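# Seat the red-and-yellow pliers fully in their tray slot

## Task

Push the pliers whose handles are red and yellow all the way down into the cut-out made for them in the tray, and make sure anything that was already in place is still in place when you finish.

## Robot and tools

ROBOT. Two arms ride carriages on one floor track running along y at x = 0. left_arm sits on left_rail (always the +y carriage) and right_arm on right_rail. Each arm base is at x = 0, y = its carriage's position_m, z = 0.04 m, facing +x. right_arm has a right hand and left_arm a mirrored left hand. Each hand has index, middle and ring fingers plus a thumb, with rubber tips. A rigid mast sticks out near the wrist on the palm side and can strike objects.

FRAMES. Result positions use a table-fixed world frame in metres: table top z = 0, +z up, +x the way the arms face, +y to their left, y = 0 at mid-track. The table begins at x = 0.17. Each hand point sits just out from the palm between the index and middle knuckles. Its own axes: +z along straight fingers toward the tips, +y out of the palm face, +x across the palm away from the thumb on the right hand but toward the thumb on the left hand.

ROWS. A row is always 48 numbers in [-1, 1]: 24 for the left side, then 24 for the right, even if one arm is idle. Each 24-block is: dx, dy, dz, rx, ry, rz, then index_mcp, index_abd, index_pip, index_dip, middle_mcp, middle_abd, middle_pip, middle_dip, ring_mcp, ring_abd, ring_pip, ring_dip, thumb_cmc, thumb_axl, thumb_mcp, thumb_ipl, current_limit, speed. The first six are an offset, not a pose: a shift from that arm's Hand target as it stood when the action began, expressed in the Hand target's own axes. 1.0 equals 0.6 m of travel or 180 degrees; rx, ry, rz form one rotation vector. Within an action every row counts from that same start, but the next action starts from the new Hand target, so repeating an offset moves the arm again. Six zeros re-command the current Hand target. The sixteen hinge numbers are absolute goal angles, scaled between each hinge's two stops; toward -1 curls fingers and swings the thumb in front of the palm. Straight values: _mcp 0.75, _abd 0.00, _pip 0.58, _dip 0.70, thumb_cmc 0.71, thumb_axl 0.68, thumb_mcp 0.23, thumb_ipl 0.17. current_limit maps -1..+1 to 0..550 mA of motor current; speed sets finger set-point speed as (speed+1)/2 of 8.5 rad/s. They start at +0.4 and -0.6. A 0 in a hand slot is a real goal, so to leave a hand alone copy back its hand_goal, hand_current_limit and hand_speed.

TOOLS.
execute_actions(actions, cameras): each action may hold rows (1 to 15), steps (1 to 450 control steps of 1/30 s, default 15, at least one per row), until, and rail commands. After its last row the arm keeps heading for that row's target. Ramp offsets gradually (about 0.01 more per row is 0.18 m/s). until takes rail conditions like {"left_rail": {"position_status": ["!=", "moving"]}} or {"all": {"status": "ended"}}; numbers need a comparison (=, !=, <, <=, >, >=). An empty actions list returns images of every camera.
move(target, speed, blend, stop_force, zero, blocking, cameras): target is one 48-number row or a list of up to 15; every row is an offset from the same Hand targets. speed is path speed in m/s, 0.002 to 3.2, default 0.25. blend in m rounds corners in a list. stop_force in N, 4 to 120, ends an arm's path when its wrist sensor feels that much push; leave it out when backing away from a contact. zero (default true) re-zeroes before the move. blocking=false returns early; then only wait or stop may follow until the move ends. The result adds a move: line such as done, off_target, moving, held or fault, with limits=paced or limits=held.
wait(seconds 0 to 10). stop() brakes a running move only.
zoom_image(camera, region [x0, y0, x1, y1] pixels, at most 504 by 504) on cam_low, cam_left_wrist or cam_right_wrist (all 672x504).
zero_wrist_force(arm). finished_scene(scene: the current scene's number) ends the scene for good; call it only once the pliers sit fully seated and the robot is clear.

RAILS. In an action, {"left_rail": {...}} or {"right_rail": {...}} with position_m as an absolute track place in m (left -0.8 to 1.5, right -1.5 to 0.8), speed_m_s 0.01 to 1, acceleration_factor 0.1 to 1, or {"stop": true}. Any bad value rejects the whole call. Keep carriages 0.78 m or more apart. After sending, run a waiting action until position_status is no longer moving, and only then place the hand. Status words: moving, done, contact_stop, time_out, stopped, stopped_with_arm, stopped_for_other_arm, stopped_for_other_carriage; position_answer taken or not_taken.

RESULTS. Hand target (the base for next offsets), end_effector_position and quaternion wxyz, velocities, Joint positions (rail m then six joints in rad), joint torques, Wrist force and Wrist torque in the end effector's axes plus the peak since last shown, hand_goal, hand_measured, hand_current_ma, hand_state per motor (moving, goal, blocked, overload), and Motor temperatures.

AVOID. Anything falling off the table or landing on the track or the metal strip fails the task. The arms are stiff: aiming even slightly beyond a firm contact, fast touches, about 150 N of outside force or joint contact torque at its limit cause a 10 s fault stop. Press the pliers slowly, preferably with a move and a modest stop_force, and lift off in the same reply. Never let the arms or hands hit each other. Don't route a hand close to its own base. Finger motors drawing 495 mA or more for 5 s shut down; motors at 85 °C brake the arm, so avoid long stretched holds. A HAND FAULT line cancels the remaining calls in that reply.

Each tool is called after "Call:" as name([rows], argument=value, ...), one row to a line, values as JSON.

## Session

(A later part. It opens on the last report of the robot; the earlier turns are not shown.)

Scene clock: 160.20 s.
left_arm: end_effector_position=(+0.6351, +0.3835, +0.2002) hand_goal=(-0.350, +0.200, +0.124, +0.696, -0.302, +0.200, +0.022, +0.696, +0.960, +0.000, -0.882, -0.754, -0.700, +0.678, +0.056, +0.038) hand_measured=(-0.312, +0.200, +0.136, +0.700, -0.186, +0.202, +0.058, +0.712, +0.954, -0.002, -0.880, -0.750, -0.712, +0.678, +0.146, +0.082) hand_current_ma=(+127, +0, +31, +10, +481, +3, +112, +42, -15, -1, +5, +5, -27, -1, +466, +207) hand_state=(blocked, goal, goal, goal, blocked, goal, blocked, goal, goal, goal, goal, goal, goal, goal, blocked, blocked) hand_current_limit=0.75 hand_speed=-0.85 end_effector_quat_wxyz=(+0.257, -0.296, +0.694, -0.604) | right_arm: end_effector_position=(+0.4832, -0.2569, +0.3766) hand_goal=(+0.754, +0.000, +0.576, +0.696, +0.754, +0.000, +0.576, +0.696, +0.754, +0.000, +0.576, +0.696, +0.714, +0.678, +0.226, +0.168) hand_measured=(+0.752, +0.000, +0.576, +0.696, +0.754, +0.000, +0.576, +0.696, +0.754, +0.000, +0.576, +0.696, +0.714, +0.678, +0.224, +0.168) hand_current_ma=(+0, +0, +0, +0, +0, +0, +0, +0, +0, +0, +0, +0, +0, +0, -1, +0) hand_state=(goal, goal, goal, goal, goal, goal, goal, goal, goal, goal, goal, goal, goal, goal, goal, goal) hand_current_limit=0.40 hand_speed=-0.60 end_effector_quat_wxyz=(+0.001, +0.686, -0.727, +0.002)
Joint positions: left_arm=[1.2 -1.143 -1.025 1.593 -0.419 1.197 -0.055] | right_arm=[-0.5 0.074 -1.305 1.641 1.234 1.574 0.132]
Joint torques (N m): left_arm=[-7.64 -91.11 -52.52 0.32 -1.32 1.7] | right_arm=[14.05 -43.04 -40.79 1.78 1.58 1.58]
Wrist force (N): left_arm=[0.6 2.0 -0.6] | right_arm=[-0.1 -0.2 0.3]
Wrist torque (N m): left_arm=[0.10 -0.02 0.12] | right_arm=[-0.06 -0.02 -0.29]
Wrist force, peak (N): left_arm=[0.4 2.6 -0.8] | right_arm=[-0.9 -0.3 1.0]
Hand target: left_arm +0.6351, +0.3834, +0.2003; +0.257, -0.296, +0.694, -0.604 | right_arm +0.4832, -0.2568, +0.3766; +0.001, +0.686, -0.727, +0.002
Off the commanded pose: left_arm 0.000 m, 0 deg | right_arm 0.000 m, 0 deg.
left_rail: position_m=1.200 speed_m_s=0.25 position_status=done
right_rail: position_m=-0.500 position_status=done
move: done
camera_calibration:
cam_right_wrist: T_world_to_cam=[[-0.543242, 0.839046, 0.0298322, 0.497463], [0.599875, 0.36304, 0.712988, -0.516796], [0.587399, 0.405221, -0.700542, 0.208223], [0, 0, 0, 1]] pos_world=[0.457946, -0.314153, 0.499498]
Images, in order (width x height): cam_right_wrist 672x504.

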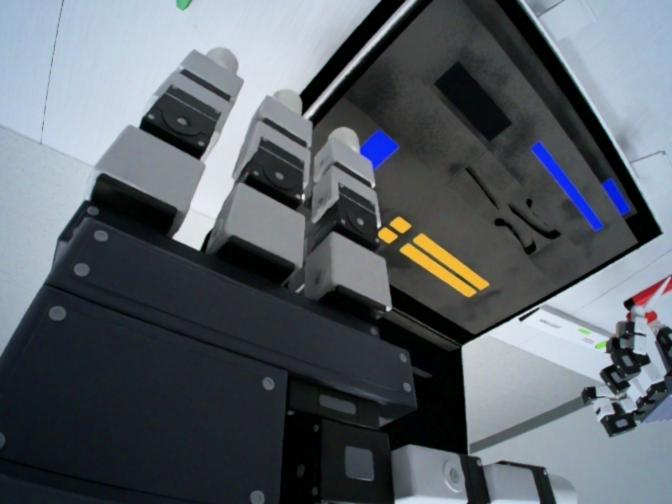

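Call:
move(target=[-0.4717,0.0258,-0.4225,0,-0.198,-0.0278,-0.3493,0.2,0.1241,0.6957,-0.3014,0.2,0.0219,0.6957,0.959,0,-0.883,-0.754,-0.7,0.677,0.0562,0.0378,0.75,-0.85,0,0,0,0,0,0,0.754,0,0.576,0.696,0.754,0,0.576,0.696,0.754,0,0.576,0.696,0.714,0.678,0.226,0.168,0.4,-0.6], speed=0.15, cameras=["cam_left_wrist","cam_right_wrist"])

Scene clock: 164.30 s.
left_arm: end_effector_position=(+0.6486, +0.7628, +0.2199) hand_goal=(-0.350, +0.200, +0.124, +0.696, -0.302, +0.200, +0.022, +0.696, +0.960, +0.000, -0.882, -0.754, -0.700, +0.678, +0.056, +0.038) hand_measured=(-0.314, +0.202, +0.136, +0.702, -0.186, +0.202, +0.060, +0.712, +0.954, -0.002, -0.880, -0.750, -0.712, +0.678, +0.146, +0.082) hand_current_ma=(+117, +1, +32, +10, +481, +4, +116, +43, -15, -1, +5, +5, -30, -1, +460, +207) hand_state=(blocked, goal, goal, goal, blocked, goal, blocked, goal, goal, goal, goal, goal, goal, goal, blocked, blocked) hand_current_limit=0.75 hand_speed=-0.85 end_effector_quat_wxyz=(+0.431, -0.496, +0.569, -0.495) | right_arm: end_effector_position=(+0.4832, -0.2568, +0.3766) hand_goal=(+0.754, +0.000, +0.576, +0.696, +0.754, +0.000, +0.576, +0.696, +0.754, +0.000, +0.576, +0.696, +0.714, +0.678, +0.226, +0.168) hand_measured=(+0.752, +0.000, +0.576, +0.696, +0.754, +0.000, +0.576, +0.696, +0.754, +0.000, +0.576, +0.696, +0.714, +0.678, +0.224, +0.168) hand_current_ma=(+0, +0, +0, +0, +0, +0, +0, +0, +0, +0, +0, +0, +0, +0, -1, +0) hand_state=(goal, goal, goal, goal, goal, goal, goal, goal, goal, goal, goal, goal, goal, goal, goal, goal) hand_current_limit=0.40 hand_speed=-0.60 end_effector_quat_wxyz=(+0.001, +0.686, -0.727, +0.002)
Joint positions: left_arm=[1.2 -1.048 -1.359 2.051 -0.468 0.672 -0.177] | right_arm=[-0.5 0.074 -1.305 1.641 1.234 1.574 0.132]
Joint torques (N m): left_arm=[13.39 -61.31 -25.17 1.57 -2.43 -1.97] | right_arm=[12.82 -42.07 -40.1 2.17 1.48 1.39]
Wrist force (N): left_arm=[0.5 2.4 -0.5] | right_arm=[-0.3 -0.1 0.1]
Wrist torque (N m): left_arm=[0.11 -0.02 0.30] | right_arm=[-0.03 0.01 -0.29]
Wrist force, peak (N): left_arm=[1.7 2.6 0.4] | right_arm=[-0.7 -0.4 0.4]
Hand target: left_arm +0.6486, +0.7630, +0.2199; +0.431, -0.496, +0.569, -0.495 | right_arm +0.4832, -0.2568, +0.3766; +0.001, +0.686, -0.727, +0.002
Off the commanded pose: left_arm 0.000 m, 0 deg | right_arm 0.000 m, 0 deg.
left_rail: position_m=1.200 speed_m_s=0.25 position_status=done
right_rail: position_m=-0.500 position_status=done
move: done
camera_calibration:
cam_left_wrist: T_world_to_cam=[[0.144705, 0.77169, 0.619318, -0.855985], [-0.671879, -0.382856, 0.634035, 0.548675], [0.726388, -0.507855, 0.463081, -0.0652094], [0, 0, 0, 1]] pos_world=[0.539875, 0.837501, 0.212445]
cam_right_wrist: T_world_to_cam=[[-0.543242, 0.839046, 0.0298322, 0.497434], [0.599875, 0.36304, 0.712988, -0.516892], [0.587399, 0.405221, -0.700542, 0.208124], [0, 0, 0, 1]] pos_world=[0.458046, -0.314053, 0.499498]
Images, in order (width x height): cam_left_wrist 672x504, cam_right_wrist 672x504.

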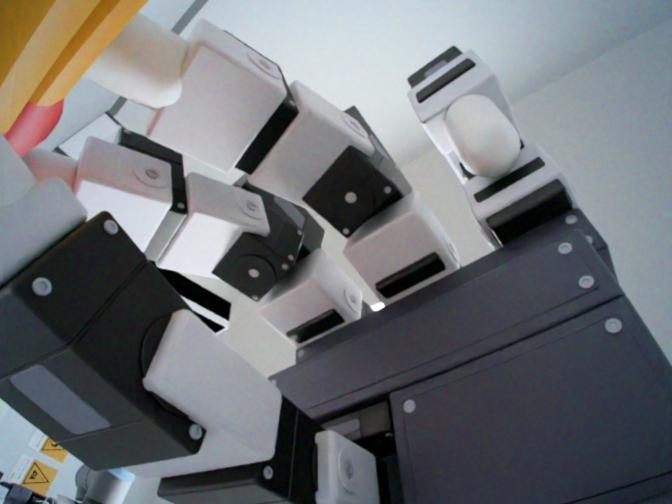

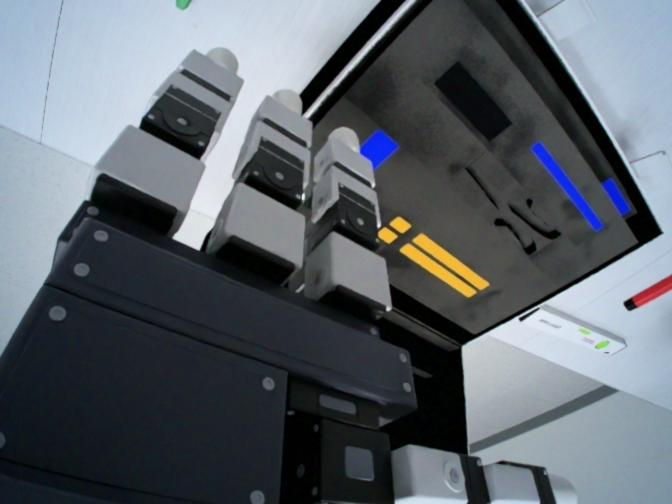

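Call:
execute_actions([
  {"left_rail":{"position_m":0.5},"steps":240,"until":{"left_rail":{"position_status":["!=","moving"]}}},
], cameras=["cam_left_wrist","cam_right_wrist"])

Call:
zoom_image(camera="cam_right_wrist", region=[400, 60, 640, 300])

Scene clock: 167.83 s.
left_arm: end_effector_position=(+0.6486, +0.1764, +0.2199) hand_goal=(-0.350, +0.200, +0.124, +0.696, -0.302, +0.200, +0.022, +0.696, +0.960, +0.000, -0.882, -0.754, -0.700, +0.678, +0.056, +0.038) hand_measured=(-0.314, +0.202, +0.136, +0.702, -0.186, +0.204, +0.060, +0.712, +0.954, -0.002, -0.880, -0.750, -0.712, +0.678, +0.146, +0.082) hand_current_ma=(+115, +4, +32, +10, +481, +6, +117, +44, -15, -1, +5, +5, -30, -1, +460, +207) hand_state=(blocked, goal, goal, goal, blocked, goal, blocked, goal, goal, goal, goal, goal, goal, goal, blocked, blocked) hand_current_limit=0.75 hand_speed=-0.85 end_effector_quat_wxyz=(+0.431, -0.496, +0.569, -0.495) | right_arm: end_effector_position=(+0.4832, -0.2568, +0.3766) hand_goal=(+0.754, +0.000, +0.576, +0.696, +0.754, +0.000, +0.576, +0.696, +0.754, +0.000, +0.576, +0.696, +0.714, +0.678, +0.226, +0.168) hand_measured=(+0.752, +0.000, +0.576, +0.696, +0.754, +0.000, +0.576, +0.696, +0.754, +0.000, +0.576, +0.696, +0.714, +0.678, +0.224, +0.168) hand_current_ma=(+0, +0, +0, +0, +0, +0, +0, +0, +0, +0, +0, +0, +0, +0, -1, +0) hand_state=(goal, goal, goal, goal, goal, goal, goal, goal, goal, goal, goal, goal, goal, goal, goal, goal) hand_current_limit=0.40 hand_speed=-0.60 end_effector_quat_wxyz=(+0.001, +0.686, -0.727, +0.002)
Joint positions: left_arm=[0.614 -1.048 -1.359 2.051 -0.468 0.672 -0.177] | right_arm=[-0.5 0.074 -1.305 1.641 1.234 1.574 0.132]
Joint torques (N m): left_arm=[11.56 -48.2 -34.91 -1.04 1.17 -1.52] | right_arm=[11.49 -42.56 -39.78 2.46 1.82 1.33]
Wrist force (N): left_arm=[0.3 2.2 -0.5] | right_arm=[-0.3 -0.2 0.4]
Wrist torque (N m): left_arm=[0.09 0.00 0.29] | right_arm=[-0.07 0.00 -0.29]
Wrist force, peak (N): left_arm=[3.5 2.4 -0.2] | right_arm=[-0.5 -0.2 0.6]
Hand target: left_arm +0.6486, +0.1765, +0.2199; +0.431, -0.496, +0.569, -0.495 | right_arm +0.4832, -0.2568, +0.3766; +0.001, +0.686, -0.727, +0.002
Off the commanded pose: left_arm 0.000 m, 0 deg | right_arm 0.000 m, 0 deg.
left_rail: position_m=0.614 speed_m_s=0.25 position_status=stopped_for_other_arm position_answer=taken
right_rail: position_m=-0.500 position_status=done
camera_calibration:
cam_left_wrist: T_world_to_cam=[[0.144659, 0.771735, 0.619274, -0.403351], [-0.671849, -0.382864, 0.634062, 0.324043], [0.726425, -0.507781, 0.463104, -0.363037], [0, 0, 0, 1]] pos_world=[0.539776, 0.251001, 0.212445]
cam_right_wrist: T_world_to_cam=[[-0.543242, 0.839046, 0.0298322, 0.497434], [0.599875, 0.36304, 0.712988, -0.516892], [0.587399, 0.405221, -0.700542, 0.208124], [0, 0, 0, 1]] pos_world=[0.458046, -0.314053, 0.499498]
Images, in order (width x height): cam_left_wrist 672x504, cam_right_wrist 672x504.

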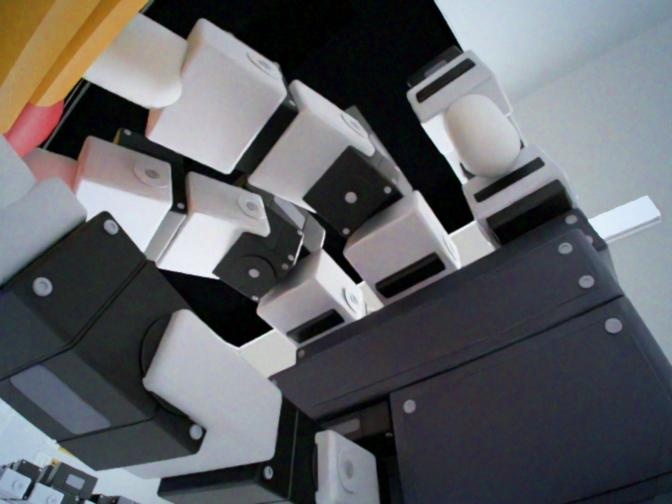

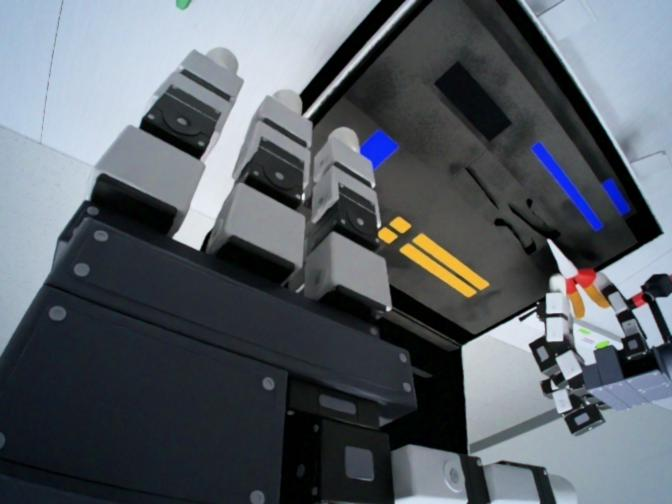

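Scaled by 2.100 from the camera's 672x504 image, which has a finer 960x720 frame.

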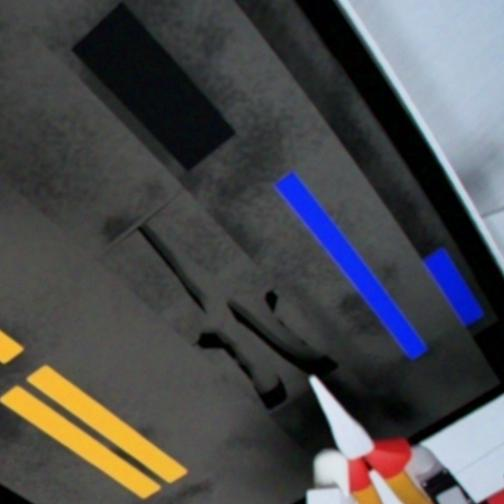

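Call:
move(target=[0.1833,-0.0202,-0.0028,0,0,0,-0.3493,0.2,0.1241,0.6957,-0.3014,0.2,0.0219,0.6957,0.959,0,-0.883,-0.754,-0.7,0.677,0.0562,0.0378,0.75,-0.85,0,0,0,0,0,0,0.754,0,0.576,0.696,0.754,0,0.576,0.696,0.754,0,0.576,0.696,0.714,0.678,0.226,0.168,0.4,-0.6], speed=0.08, cameras=["cam_left_wrist","cam_right_wrist"])

Call:
zoom_image(camera="cam_right_wrist", region=[400, 60, 640, 300])

Scene clock: 171.00 s.
left_arm: end_effector_position=(+0.6335, +0.0676, +0.2322) hand_goal=(-0.350, +0.200, +0.124, +0.696, -0.302, +0.200, +0.022, +0.696, +0.960, +0.000, -0.882, -0.754, -0.700, +0.678, +0.056, +0.038) hand_measured=(-0.348, +0.202, +0.130, +0.700, -0.186, +0.186, +0.066, +0.716, +0.954, -0.002, -0.880, -0.750, -0.688, +0.678, +0.136, +0.082) hand_current_ma=(+4, +3, +10, +6, +481, -29, +139, +53, -15, -1, +5, +5, +32, +0, +403, +206) hand_state=(goal, goal, goal, goal, blocked, goal, blocked, goal, goal, goal, goal, goal, goal, goal, blocked, blocked) hand_current_limit=0.75 hand_speed=-0.85 end_effector_quat_wxyz=(+0.431, -0.496, +0.569, -0.495) | right_arm: end_effector_position=(+0.4832, -0.2568, +0.3766) hand_goal=(+0.754, +0.000, +0.576, +0.696, +0.754, +0.000, +0.576, +0.696, +0.754, +0.000, +0.576, +0.696, +0.714, +0.678, +0.226, +0.168) hand_measured=(+0.752, +0.000, +0.576, +0.696, +0.754, +0.000, +0.576, +0.696, +0.754, +0.000, +0.576, +0.696, +0.714, +0.678, +0.224, +0.168) hand_current_ma=(+0, +0, +0, +0, +0, +0, +0, +0, +0, +0, +0, +0, +0, +0, -1, +0) hand_state=(goal, goal, goal, goal, goal, goal, goal, goal, goal, goal, goal, goal, goal, goal, goal, goal) hand_current_limit=0.40 hand_speed=-0.60 end_effector_quat_wxyz=(+0.001, +0.686, -0.727, +0.002)
Joint positions: left_arm=[0.614 -1.156 -1.266 1.9 -0.374 0.567 -0.222] | right_arm=[-0.5 0.074 -1.305 1.641 1.234 1.574 0.132]
Joint torques (N m): left_arm=[-10.43 -44.48 -47.67 1.66 -2.55 -1.96] | right_arm=[12.52 -45.61 -39.15 2.09 2.14 1.61]
Wrist force (N): left_arm=[0.5 2.0 -0.4] | right_arm=[-0.5 -0.1 0.3]
Wrist torque (N m): left_arm=[0.07 -0.06 0.34] | right_arm=[-0.05 0.03 -0.31]
Wrist force, peak (N): left_arm=[-0.9 2.6 -0.8] | right_arm=[-0.6 -0.2 0.3]
Hand target: left_arm +0.6335, +0.0675, +0.2322; +0.431, -0.496, +0.569, -0.495 | right_arm +0.4832, -0.2568, +0.3766; +0.001, +0.686, -0.727, +0.002
Off the commanded pose: left_arm 0.000 m, 0 deg | right_arm 0.000 m, 0 deg.
left_rail: position_m=0.614 speed_m_s=0.25 position_status=stopped_for_other_arm position_answer=taken
right_rail: position_m=-0.500 position_status=done
move: done
camera_calibration:
cam_left_wrist: T_world_to_cam=[[0.144596, 0.771712, 0.619316, -0.324807], [-0.671811, -0.382957, 0.634045, 0.264509], [0.726472, -0.507744, 0.463071, -0.413106], [0, 0, 0, 1]] pos_world=[0.524776, 0.142201, 0.224745]
cam_right_wrist: T_world_to_cam=[[-0.543242, 0.839046, 0.0298322, 0.497434], [0.599875, 0.36304, 0.712988, -0.516892], [0.587399, 0.405221, -0.700542, 0.208124], [0, 0, 0, 1]] pos_world=[0.458046, -0.314053, 0.499498]
Images, in order (width x height): cam_left_wrist 672x504, cam_right_wrist 672x504.

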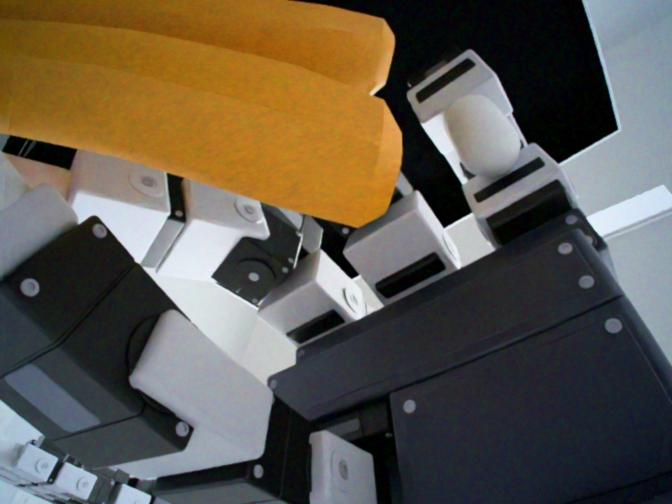

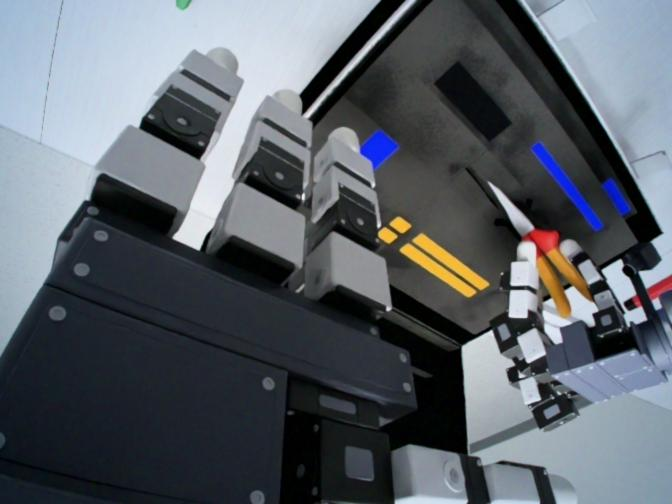

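Scaled by 2.100 from the camera's 672x504 image, which has a finer 960x720 frame.

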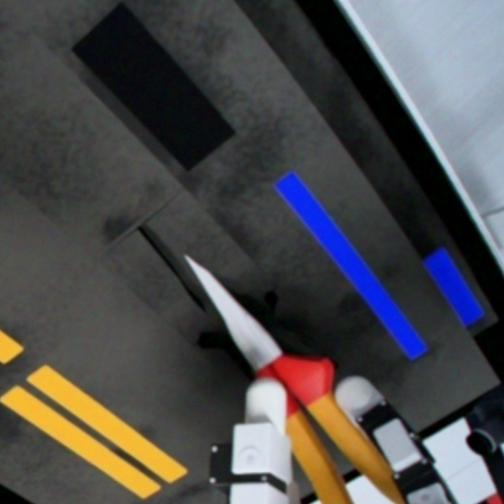

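Call:
move(target=[0.0047,0.054,0.0355,0,0,0,-0.3493,0.2,0.1241,0.6957,-0.3014,0.2,0.0219,0.6957,0.959,0,-0.883,-0.754,-0.7,0.677,0.0562,0.0378,0.75,-0.85,0,0,0,0,0,0,0.754,0,0.576,0.696,0.754,0,0.576,0.696,0.754,0,0.576,0.696,0.714,0.678,0.226,0.168,0.4,-0.6], speed=0.04, cameras=["cam_left_wrist","cam_right_wrist"])

Call:
zoom_image(camera="cam_right_wrist", region=[440, 120, 620, 300])

Call:
zoom_image(camera="cam_left_wrist", region=[0, 0, 440, 300])

Scene clock: 173.20 s.
left_arm: end_effector_position=(+0.6496, +0.0625, +0.1973) hand_goal=(-0.350, +0.200, +0.124, +0.696, -0.302, +0.200, +0.022, +0.696, +0.960, +0.000, -0.882, -0.754, -0.700, +0.678, +0.056, +0.038) hand_measured=(-0.348, +0.202, +0.128, +0.700, -0.186, +0.194, +0.068, +0.716, +0.954, -0.002, -0.880, -0.750, -0.704, +0.678, +0.136, +0.082) hand_current_ma=(+4, +3, +10, +6, +481, -9, +145, +56, -15, -1, +5, +5, -10, +0, +402, +206) hand_state=(goal, goal, goal, goal, blocked, goal, blocked, blocked, goal, goal, goal, goal, goal, goal, blocked, blocked) hand_current_limit=0.75 hand_speed=-0.85 end_effector_quat_wxyz=(+0.431, -0.496, +0.569, -0.495) | right_arm: end_effector_position=(+0.4832, -0.2568, +0.3766) hand_goal=(+0.754, +0.000, +0.576, +0.696, +0.754, +0.000, +0.576, +0.696, +0.754, +0.000, +0.576, +0.696, +0.714, +0.678, +0.226, +0.168) hand_measured=(+0.752, +0.000, +0.576, +0.696, +0.754, +0.000, +0.576, +0.696, +0.754, +0.000, +0.576, +0.696, +0.714, +0.678, +0.224, +0.168) hand_current_ma=(+0, +0, +0, +0, +0, +0, +0, +0, +0, +0, +0, +0, +0, +0, -1, +0) hand_state=(goal, goal, goal, goal, goal, goal, goal, goal, goal, goal, goal, goal, goal, goal, goal, goal) hand_current_limit=0.40 hand_speed=-0.60 end_effector_quat_wxyz=(+0.001, +0.686, -0.727, +0.002)
Joint positions: left_arm=[0.614 -1.136 -1.21 1.897 -0.434 0.587 -0.213] | right_arm=[-0.5 0.074 -1.305 1.641 1.234 1.574 0.132]
Joint torques (N m): left_arm=[12.15 -46.3 -48.87 -2.61 2.01 2.53] | right_arm=[11 -47.12 -40.27 2.36 1.91 1.26]
Wrist force (N): left_arm=[0.7 2.4 -0.8] | right_arm=[-0.3 0.0 0.3]
Wrist torque (N m): left_arm=[0.10 -0.03 0.08] | right_arm=[-0.04 0.00 -0.30]
Wrist force, peak (N): left_arm=[0.8 2.4 -1.0] | right_arm=[-0.2 0.2 0.8]
Hand target: left_arm +0.6496, +0.0624, +0.1972; +0.431, -0.496, +0.569, -0.495 | right_arm +0.4832, -0.2568, +0.3766; +0.001, +0.686, -0.727, +0.002
Off the commanded pose: left_arm 0.000 m, 0 deg | right_arm 0.000 m, 0 deg.
left_rail: position_m=0.614 speed_m_s=0.25 position_status=stopped_for_other_arm position_answer=taken
right_rail: position_m=-0.500 position_status=done
move: done
camera_calibration:
cam_left_wrist: T_world_to_cam=[[0.144596, 0.771712, 0.619316, -0.301432], [-0.671811, -0.382957, 0.634045, 0.295458], [0.726472, -0.507744, 0.463071, -0.411163], [0, 0, 0, 1]] pos_world=[0.540776, 0.137001, 0.189745]
cam_right_wrist: T_world_to_cam=[[-0.543242, 0.839046, 0.0298322, 0.497434], [0.599875, 0.36304, 0.712988, -0.516892], [0.587399, 0.405221, -0.700542, 0.208124], [0, 0, 0, 1]] pos_world=[0.458046, -0.314053, 0.499498]
Images, in order (width x height): cam_left_wrist 672x504, cam_right_wrist 672x504.

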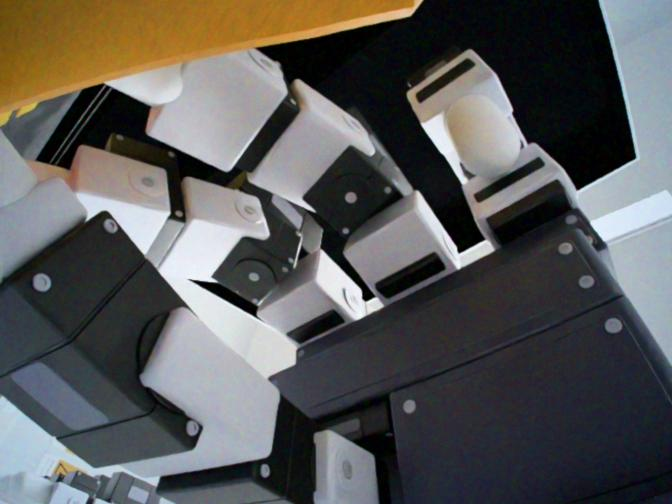

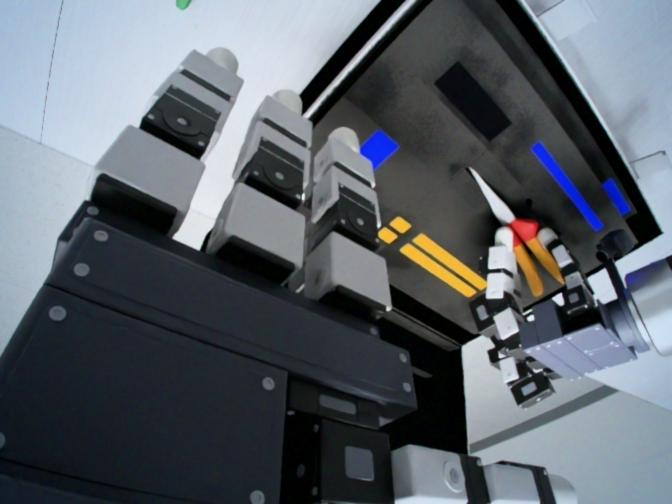

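Scaled by 2.800 from the camera's 672x504 image, which has a finer 960x720 frame.

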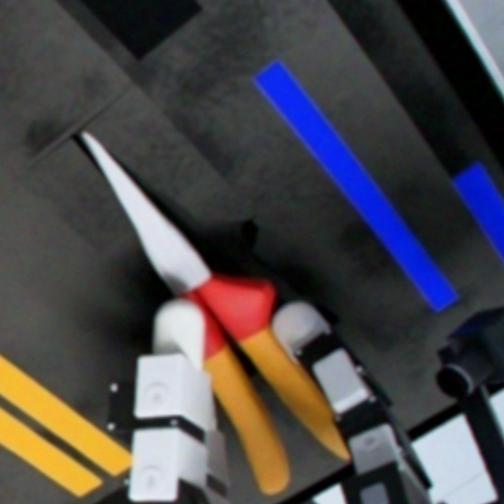

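Scaled by 1.145 from the camera's 672x504 image, which has a finer 960x720 frame.

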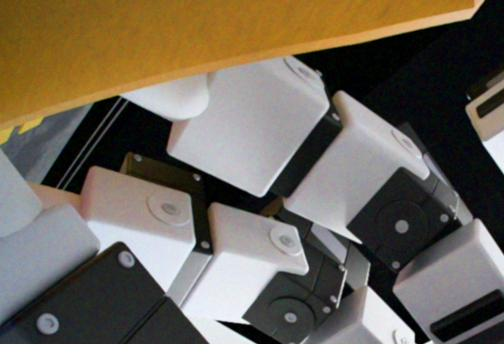

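Call:
execute_actions([
  {"rows":[[0,0,0,0,0,0,-0.151,0.25,0.0029,0.6957,-0.3014,0.2,0.0219,0.6957,0.959,0,-0.883,-0.754,-0.7,0.677,0.0562,0.0378,0.75,-0.85,0,0,0,0,0,0,0.754,0,0.576,0.696,0.754,0,0.576,0.696,0.754,0,0.576,0.696,0.714,0.678,0.226,0.168,0.4,-0.6]],"steps":20},
], cameras=[])

Call:
move(target=[-0.0115,0.0267,0.0038,0,0,0,-0.151,0.25,0.0029,0.6957,-0.3014,0.2,0.0219,0.6957,0.959,0,-0.883,-0.754,-0.7,0.677,0.0562,0.0378,0.75,-0.85,0,0,0,0,0,0,0.754,0,0.576,0.696,0.754,0,0.576,0.696,0.754,0,0.576,0.696,0.714,0.678,0.226,0.168,0.4,-0.6], speed=0.03, cameras=["cam_left_wrist","cam_right_wrist"])

Call:
zoom_image(camera="cam_right_wrist", region=[440, 120, 620, 300])

Scene clock: 175.07 s.
left_arm: end_effector_position=(+0.6496, +0.0624, +0.1972) hand_goal=(-0.150, +0.250, +0.002, +0.696, -0.302, +0.200, +0.022, +0.696, +0.960, +0.000, -0.882, -0.754, -0.700, +0.678, +0.056, +0.038) hand_measured=(-0.156, +0.246, +0.006, +0.700, -0.186, +0.194, +0.068, +0.716, +0.954, -0.002, -0.880, -0.750, -0.704, +0.678, +0.136, +0.082) hand_current_ma=(-15, -8, +9, +6, +481, -9, +145, +56, -15, -1, +5, +5, -10, +0, +402, +206) hand_state=(goal, goal, goal, goal, blocked, goal, blocked, blocked, goal, goal, goal, goal, goal, goal, blocked, blocked) hand_current_limit=0.75 hand_speed=-0.85 end_effector_quat_wxyz=(+0.431, -0.496, +0.569, -0.495) | right_arm: end_effector_position=(+0.4832, -0.2568, +0.3766) hand_goal=(+0.754, +0.000, +0.576, +0.696, +0.754, +0.000, +0.576, +0.696, +0.754, +0.000, +0.576, +0.696, +0.714, +0.678, +0.226, +0.168) hand_measured=(+0.752, +0.000, +0.576, +0.696, +0.754, +0.000, +0.576, +0.696, +0.754, +0.000, +0.576, +0.696, +0.714, +0.678, +0.224, +0.168) hand_current_ma=(+0, +0, +0, +0, +0, +0, +0, +0, +0, +0, +0, +0, +0, +0, -1, +0) hand_state=(goal, goal, goal, goal, goal, goal, goal, goal, goal, goal, goal, goal, goal, goal, goal, goal) hand_current_limit=0.40 hand_speed=-0.60 end_effector_quat_wxyz=(+0.001, +0.686, -0.727, +0.002)
Joint positions: left_arm=[0.614 -1.136 -1.21 1.897 -0.434 0.587 -0.213] | right_arm=[-0.5 0.074 -1.305 1.641 1.234 1.574 0.132]
Joint torques (N m): left_arm=[12.83 -47.7 -47.17 -2.73 2.1 2.33] | right_arm=[10.42 -44.77 -39.6 1.88 1.78 1.29]
Wrist force (N): left_arm=[0.7 2.1 -0.9] | right_arm=[-0.4 0.0 0.1]
Wrist torque (N m): left_arm=[0.05 -0.05 0.09] | right_arm=[-0.01 0.02 -0.30]
Wrist force, peak (N): left_arm=[0.5 2.4 -0.7] | right_arm=[-0.5 -0.4 0.3]
Hand target: left_arm +0.6496, +0.0624, +0.1972; +0.431, -0.496, +0.569, -0.495 | right_arm +0.4832, -0.2568, +0.3766; +0.001, +0.686, -0.727, +0.002
Off the commanded pose: left_arm 0.000 m, 0 deg | right_arm 0.000 m, 0 deg.
left_rail: position_m=0.614 speed_m_s=0.25 position_status=stopped_for_other_arm position_answer=taken
right_rail: position_m=-0.500 position_status=done
No camera images: "cameras" was empty.

Scene clock: 176.00 s.
left_arm: end_effector_position=(+0.6506, +0.0692, +0.1811) hand_goal=(-0.150, +0.250, +0.002, +0.696, -0.302, +0.200, +0.022, +0.696, +0.960, +0.000, -0.882, -0.754, -0.700, +0.678, +0.056, +0.038) hand_measured=(-0.156, +0.246, +0.006, +0.700, -0.186, +0.198, +0.068, +0.716, +0.954, -0.002, -0.880, -0.750, -0.706, +0.678, +0.136, +0.082) hand_current_ma=(-15, -8, +9, +6, +481, -2, +147, +57, -15, -1, +5, +5, -11, +0, +402, +206) hand_state=(goal, goal, goal, goal, blocked, goal, blocked, blocked, goal, goal, goal, goal, goal, goal, blocked, blocked) hand_current_limit=0.75 hand_speed=-0.85 end_effector_quat_wxyz=(+0.431, -0.496, +0.569, -0.495) | right_arm: end_effector_position=(+0.4832, -0.2568, +0.3766) hand_goal=(+0.754, +0.000, +0.576, +0.696, +0.754, +0.000, +0.576, +0.696, +0.754, +0.000, +0.576, +0.696, +0.714, +0.678, +0.226, +0.168) hand_measured=(+0.752, +0.000, +0.576, +0.696, +0.754, +0.000, +0.576, +0.696, +0.754, +0.000, +0.576, +0.696, +0.714, +0.678, +0.224, +0.168) hand_current_ma=(+0, +0, +0, +0, +0, +0, +0, +0, +0, +0, +0, +0, +0, +0, -1, +0) hand_state=(goal, goal, goal, goal, goal, goal, goal, goal, goal, goal, goal, goal, goal, goal, goal, goal) hand_current_limit=0.40 hand_speed=-0.60 end_effector_quat_wxyz=(+0.001, +0.686, -0.727, +0.002)
Joint positions: left_arm=[0.614 -1.13 -1.198 1.916 -0.467 0.592 -0.21] | right_arm=[-0.5 0.074 -1.305 1.641 1.234 1.574 0.132]
Joint torques (N m): left_arm=[13.86 -47.6 -23.99 -2.75 2.07 2.36] | right_arm=[10.56 -43.19 -40.19 1.99 1.18 1.8]
Wrist force (N): left_arm=[0.6 2.1 -0.9] | right_arm=[-0.1 -0.1 0.4]
Wrist torque (N m): left_arm=[0.03 0.00 0.05] | right_arm=[-0.06 -0.03 -0.28]
Wrist force, peak (N): left_arm=[0.7 2.6 -0.7] | right_arm=[-0.3 -0.3 0.4]
Hand target: left_arm +0.6506, +0.0693, +0.1810; +0.431, -0.496, +0.569, -0.495 | right_arm +0.4832, -0.2568, +0.3766; +0.001, +0.686, -0.727, +0.002
Off the commanded pose: left_arm 0.000 m, 0 deg | right_arm 0.000 m, 0 deg.
left_rail: position_m=0.614 speed_m_s=0.25 position_status=stopped_for_other_arm position_answer=taken
right_rail: position_m=-0.500 position_status=done
move: done
camera_calibration:
cam_left_wrist: T_world_to_cam=[[0.144596, 0.771712, 0.619316, -0.296806], [-0.671811, -0.382957, 0.634045, 0.309073], [0.726472, -0.507744, 0.463071, -0.401007], [0, 0, 0, 1]] pos_world=[0.541876, 0.143801, 0.173545]
cam_right_wrist: T_world_to_cam=[[-0.543242, 0.839046, 0.0298322, 0.497434], [0.599875, 0.36304, 0.712988, -0.516892], [0.587399, 0.405221, -0.700542, 0.208124], [0, 0, 0, 1]] pos_world=[0.458046, -0.314053, 0.499498]
Images, in order (width x height): cam_left_wrist 672x504, cam_right_wrist 672x504.

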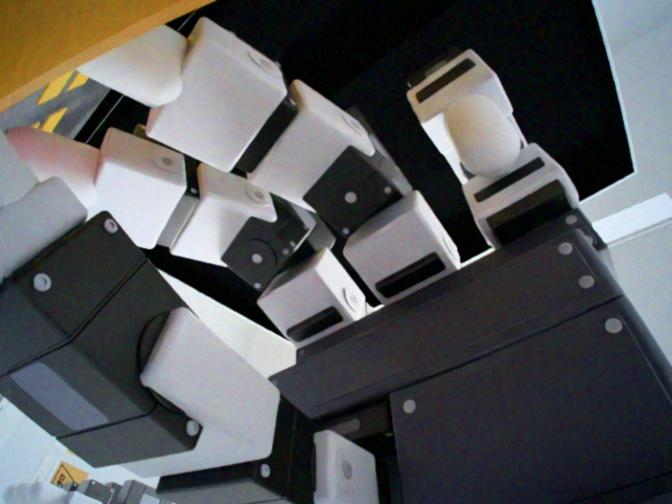

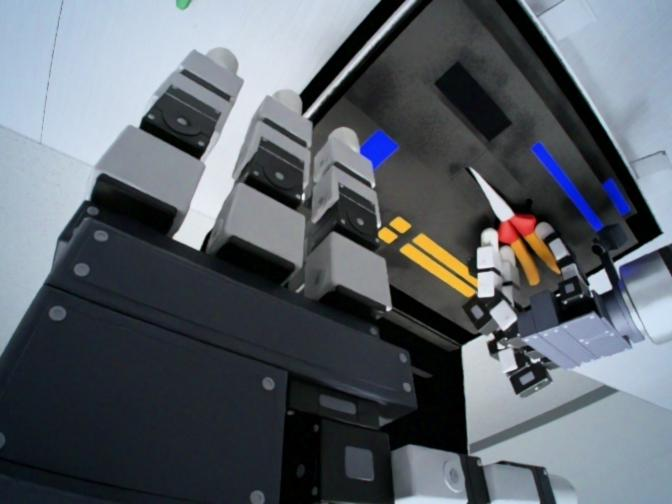

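Scaled by 2.800 from the camera's 672x504 image, which has a finer 960x720 frame.

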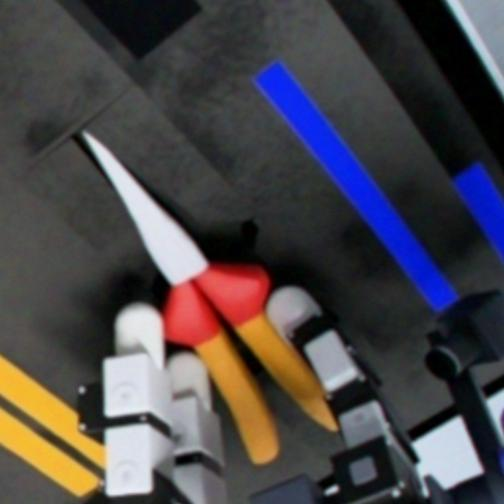

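Call:
move(target=[-0.0075,0.0281,0.0039,0,0,0,-0.151,0.25,0.0029,0.6957,-0.3014,0.2,0.0219,0.6957,0.959,0,-0.883,-0.754,-0.7,0.677,0.0562,0.0378,0.75,-0.85,0,0,0,0,0,0,0.754,0,0.576,0.696,0.754,0,0.576,0.696,0.754,0,0.576,0.696,0.714,0.678,0.226,0.168,0.4,-0.6], speed=0.03, cameras=["cam_left_wrist","cam_right_wrist"])

Call:
zoom_image(camera="cam_right_wrist", region=[440, 120, 620, 300])

Scene clock: 177.23 s.
left_arm: end_effector_position=(+0.6512, +0.0737, +0.1640) hand_goal=(-0.150, +0.250, +0.002, +0.696, -0.302, +0.200, +0.022, +0.696, +0.960, +0.000, -0.882, -0.754, -0.700, +0.678, +0.056, +0.038) hand_measured=(-0.156, +0.246, +0.006, +0.700, -0.186, +0.198, +0.068, +0.716, +0.954, -0.002, -0.880, -0.750, -0.698, +0.678, +0.136, +0.082) hand_current_ma=(-15, -8, +9, +6, +481, -3, +147, +57, -15, -1, +5, +5, +3, +0, +402, +206) hand_state=(goal, goal, goal, goal, blocked, goal, blocked, blocked, goal, goal, goal, goal, goal, goal, blocked, blocked) hand_current_limit=0.75 hand_speed=-0.85 end_effector_quat_wxyz=(+0.431, -0.496, +0.569, -0.495) | right_arm: end_effector_position=(+0.4832, -0.2568, +0.3766) hand_goal=(+0.754, +0.000, +0.576, +0.696, +0.754, +0.000, +0.576, +0.696, +0.754, +0.000, +0.576, +0.696, +0.714, +0.678, +0.226, +0.168) hand_measured=(+0.752, +0.000, +0.576, +0.696, +0.754, +0.000, +0.576, +0.696, +0.754, +0.000, +0.576, +0.696, +0.714, +0.678, +0.224, +0.168) hand_current_ma=(+0, +0, +0, +0, +0, +0, +0, +0, +0, +0, +0, +0, +0, +0, -1, +0) hand_state=(goal, goal, goal, goal, goal, goal, goal, goal, goal, goal, goal, goal, goal, goal, goal, goal) hand_current_limit=0.40 hand_speed=-0.60 end_effector_quat_wxyz=(+0.001, +0.686, -0.727, +0.002)
Joint positions: left_arm=[0.614 -1.126 -1.183 1.932 -0.5 0.596 -0.208] | right_arm=[-0.5 0.074 -1.305 1.641 1.234 1.574 0.132]
Joint torques (N m): left_arm=[13.03 -48.13 -22.09 -2.66 2.02 2.35] | right_arm=[13.27 -47.37 -39.91 2.19 1.65 1.04]
Wrist force (N): left_arm=[0.7 1.3 -1.1] | right_arm=[0.0 -0.1 0.2]
Wrist torque (N m): left_arm=[0.01 -0.05 0.07] | right_arm=[-0.04 -0.04 -0.26]
Wrist force, peak (N): left_arm=[0.8 2.4 -1.1] | right_arm=[-0.5 -0.3 0.4]
Hand target: left_arm +0.6512, +0.0737, +0.1640; +0.431, -0.496, +0.569, -0.495 | right_arm +0.4832, -0.2568, +0.3766; +0.001, +0.686, -0.727, +0.002
Off the commanded pose: left_arm 0.000 m, 0 deg | right_arm 0.000 m, 0 deg.
left_rail: position_m=0.614 speed_m_s=0.25 position_status=stopped_for_other_arm position_answer=taken
right_rail: position_m=-0.500 position_status=done
move: done
camera_calibration:
cam_left_wrist: T_world_to_cam=[[0.144596, 0.771712, 0.619316, -0.289837], [-0.671811, -0.382957, 0.634045, 0.321978], [0.726472, -0.507744, 0.463071, -0.391286], [0, 0, 0, 1]] pos_world=[0.542476, 0.148301, 0.156545]
cam_right_wrist: T_world_to_cam=[[-0.543242, 0.839046, 0.0298322, 0.497434], [0.599875, 0.36304, 0.712988, -0.516892], [0.587399, 0.405221, -0.700542, 0.208124], [0, 0, 0, 1]] pos_world=[0.458046, -0.314053, 0.499498]
Images, in order (width x height): cam_left_wrist 672x504, cam_right_wrist 672x504.

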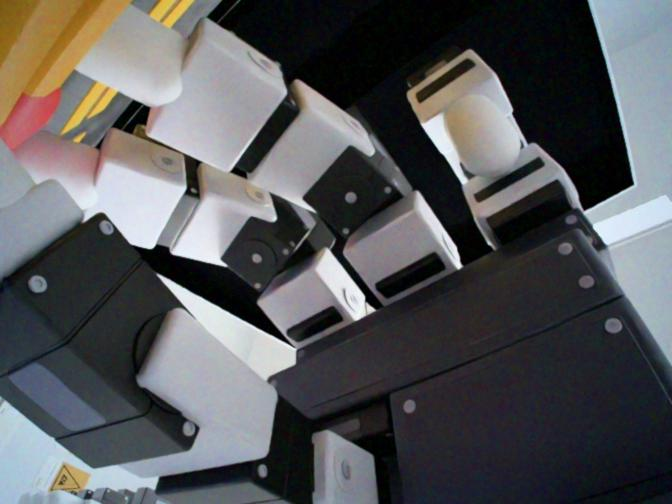

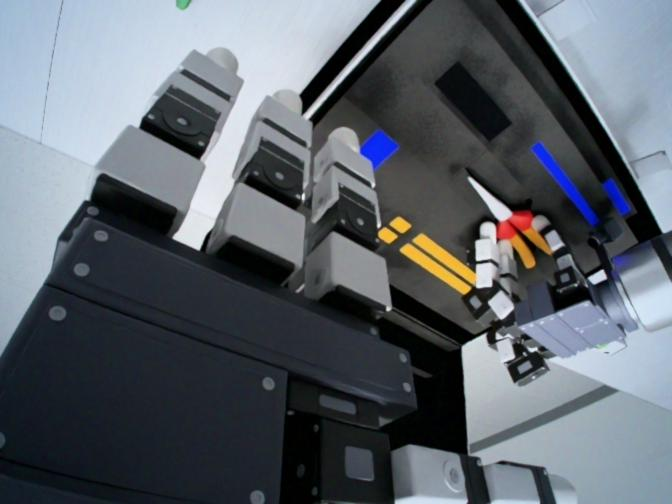

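Scaled by 2.800 from the camera's 672x504 image, which has a finer 960x720 frame.

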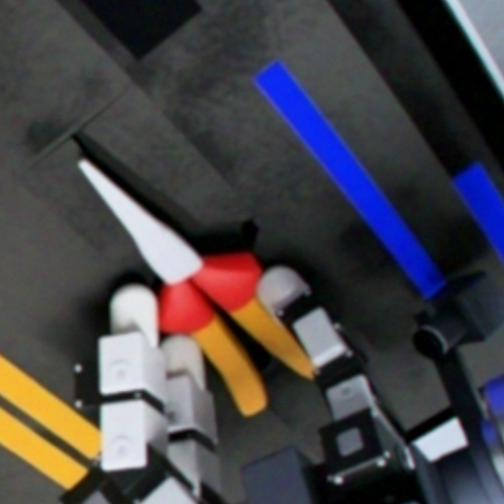

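Call:
zoom_image(camera="cam_right_wrist", region=[455, 150, 575, 270])

Call:
zoom_image(camera="cam_left_wrist", region=[0, 0, 220, 220])

Scaled by 4.200 from the camera's 672x504 image, which has a finer 960x720 frame.

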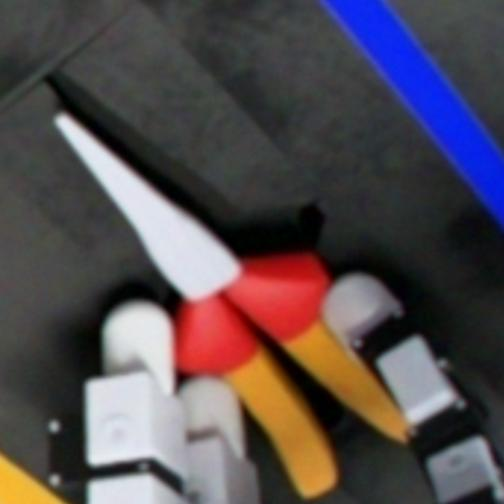

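Scaled by 2.291 from the camera's 672x504 image, which has a finer 960x720 frame.

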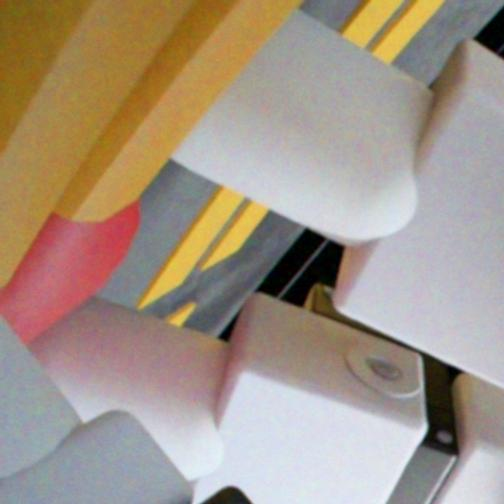

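Call:
move(target=[-0.0063,0.0162,-0.0012,0,-0.0066,-0.0009,-0.151,0.25,0.0029,0.6957,-0.3014,0.2,0.0219,0.6957,0.959,0,-0.883,-0.754,-0.7,0.677,0.0562,0.0378,0.75,-0.85,0,0,0,0,0,0,0.754,0,0.576,0.696,0.754,0,0.576,0.696,0.754,0,0.576,0.696,0.714,0.678,0.226,0.168,0.4,-0.6], speed=0.02, cameras=["cam_left_wrist","cam_right_wrist"])

Call:
zoom_image(camera="cam_right_wrist", region=[455, 150, 575, 270])

Call:
zoom_image(camera="cam_left_wrist", region=[0, 0, 220, 220])

Scene clock: 179.40 s.
left_arm: end_effector_position=(+0.6497, +0.0777, +0.1545) hand_goal=(-0.150, +0.250, +0.002, +0.696, -0.302, +0.200, +0.022, +0.696, +0.960, +0.000, -0.882, -0.754, -0.700, +0.678, +0.056, +0.038) hand_measured=(-0.152, +0.254, +0.000, +0.696, -0.166, +0.234, +0.044, +0.704, +0.954, -0.002, -0.880, -0.750, -0.692, +0.678, +0.136, +0.076) hand_current_ma=(-2, +8, -5, +0, +481, +87, +61, +20, -15, -1, +5, +5, +21, +0, +402, +165) hand_state=(goal, goal, goal, goal, blocked, blocked, blocked, goal, goal, goal, goal, goal, goal, goal, blocked, blocked) hand_current_limit=0.75 hand_speed=-0.85 end_effector_quat_wxyz=(+0.436, -0.502, +0.563, -0.490) | right_arm: end_effector_position=(+0.4832, -0.2568, +0.3766) hand_goal=(+0.754, +0.000, +0.576, +0.696, +0.754, +0.000, +0.576, +0.696, +0.754, +0.000, +0.576, +0.696, +0.714, +0.678, +0.226, +0.168) hand_measured=(+0.752, +0.000, +0.576, +0.696, +0.754, +0.000, +0.576, +0.696, +0.754, +0.000, +0.576, +0.696, +0.714, +0.678, +0.224, +0.168) hand_current_ma=(+0, +0, +0, +0, +0, +0, +0, +0, +0, +0, +0, +0, +0, +0, -1, +0) hand_state=(goal, goal, goal, goal, goal, goal, goal, goal, goal, goal, goal, goal, goal, goal, goal, goal) hand_current_limit=0.40 hand_speed=-0.60 end_effector_quat_wxyz=(+0.001, +0.686, -0.727, +0.002)
Joint positions: left_arm=[0.614 -1.131 -1.171 1.938 -0.508 0.572 -0.22] | right_arm=[-0.5 0.074 -1.305 1.641 1.234 1.574 0.132]
Joint torques (N m): left_arm=[-10.76 -27.96 -3.46 0.79 -1.11 -1.07] | right_arm=[9.64 -43.92 -39.88 1.74 1.22 1.08]
Wrist force (N): left_arm=[1.3 -30.1 -1.8] | right_arm=[-0.2 -0.3 0.3]
Wrist torque (N m): left_arm=[-1.21 -0.15 0.28] | right_arm=[-0.08 -0.01 -0.29]
Wrist force, peak (N): left_arm=[1.3 -30.2 -1.9] | right_arm=[-0.5 -0.2 0.5]
Hand target: left_arm +0.6496, +0.0777, +0.1544; +0.436, -0.502, +0.563, -0.490 | right_arm +0.4832, -0.2568, +0.3766; +0.001, +0.686, -0.727, +0.002
Off the commanded pose: left_arm 0.000 m, 0 deg | right_arm 0.000 m, 0 deg.
left_rail: position_m=0.614 speed_m_s=0.25 position_status=stopped_for_other_arm position_answer=taken
right_rail: position_m=-0.500 position_status=done
move: done
camera_calibration:
cam_left_wrist: T_world_to_cam=[[0.12841, 0.774555, 0.619334, -0.276519], [-0.663679, -0.396931, 0.634016, 0.324269], [0.736913, -0.492453, 0.463086, -0.391675], [0, 0, 0, 1]] pos_world=[0.539349, 0.15001, 0.147045]
cam_right_wrist: T_world_to_cam=[[-0.543242, 0.839046, 0.0298322, 0.497434], [0.599875, 0.36304, 0.712988, -0.516892], [0.587399, 0.405221, -0.700542, 0.208124], [0, 0, 0, 1]] pos_world=[0.458046, -0.314053, 0.499498]
Images, in order (width x height): cam_left_wrist 672x504, cam_right_wrist 672x504.

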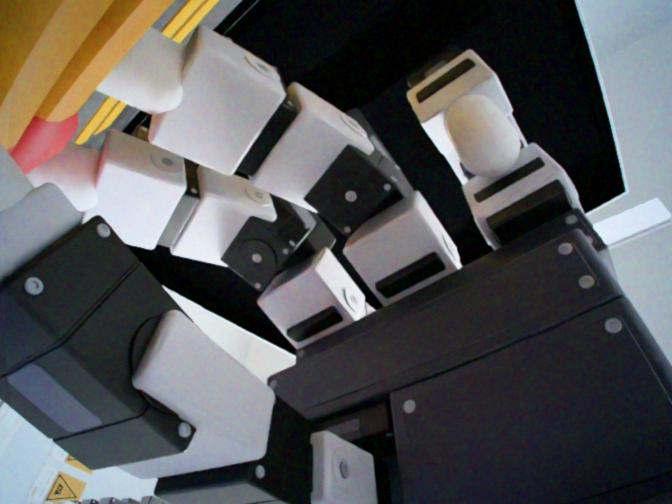

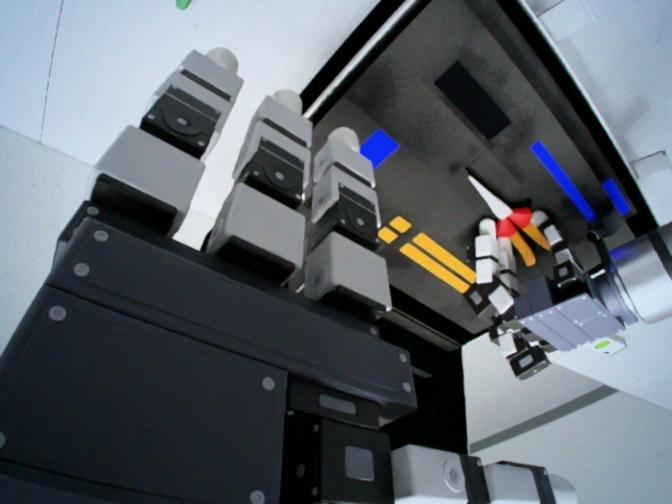

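Scaled by 4.200 from the camera's 672x504 image, which has a finer 960x720 frame.

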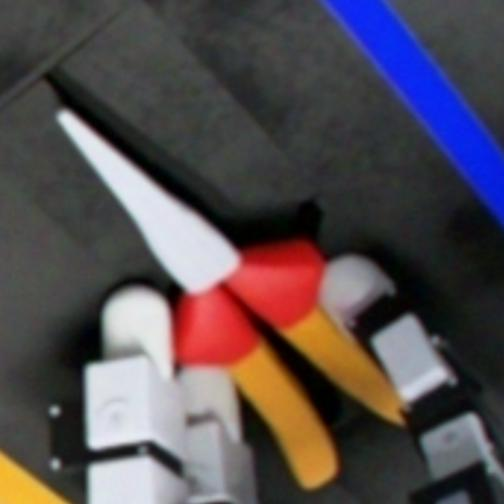

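Scaled by 2.291 from the camera's 672x504 image, which has a finer 960x720 frame.

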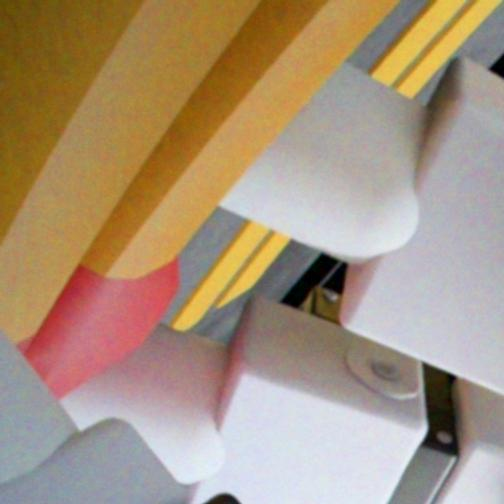

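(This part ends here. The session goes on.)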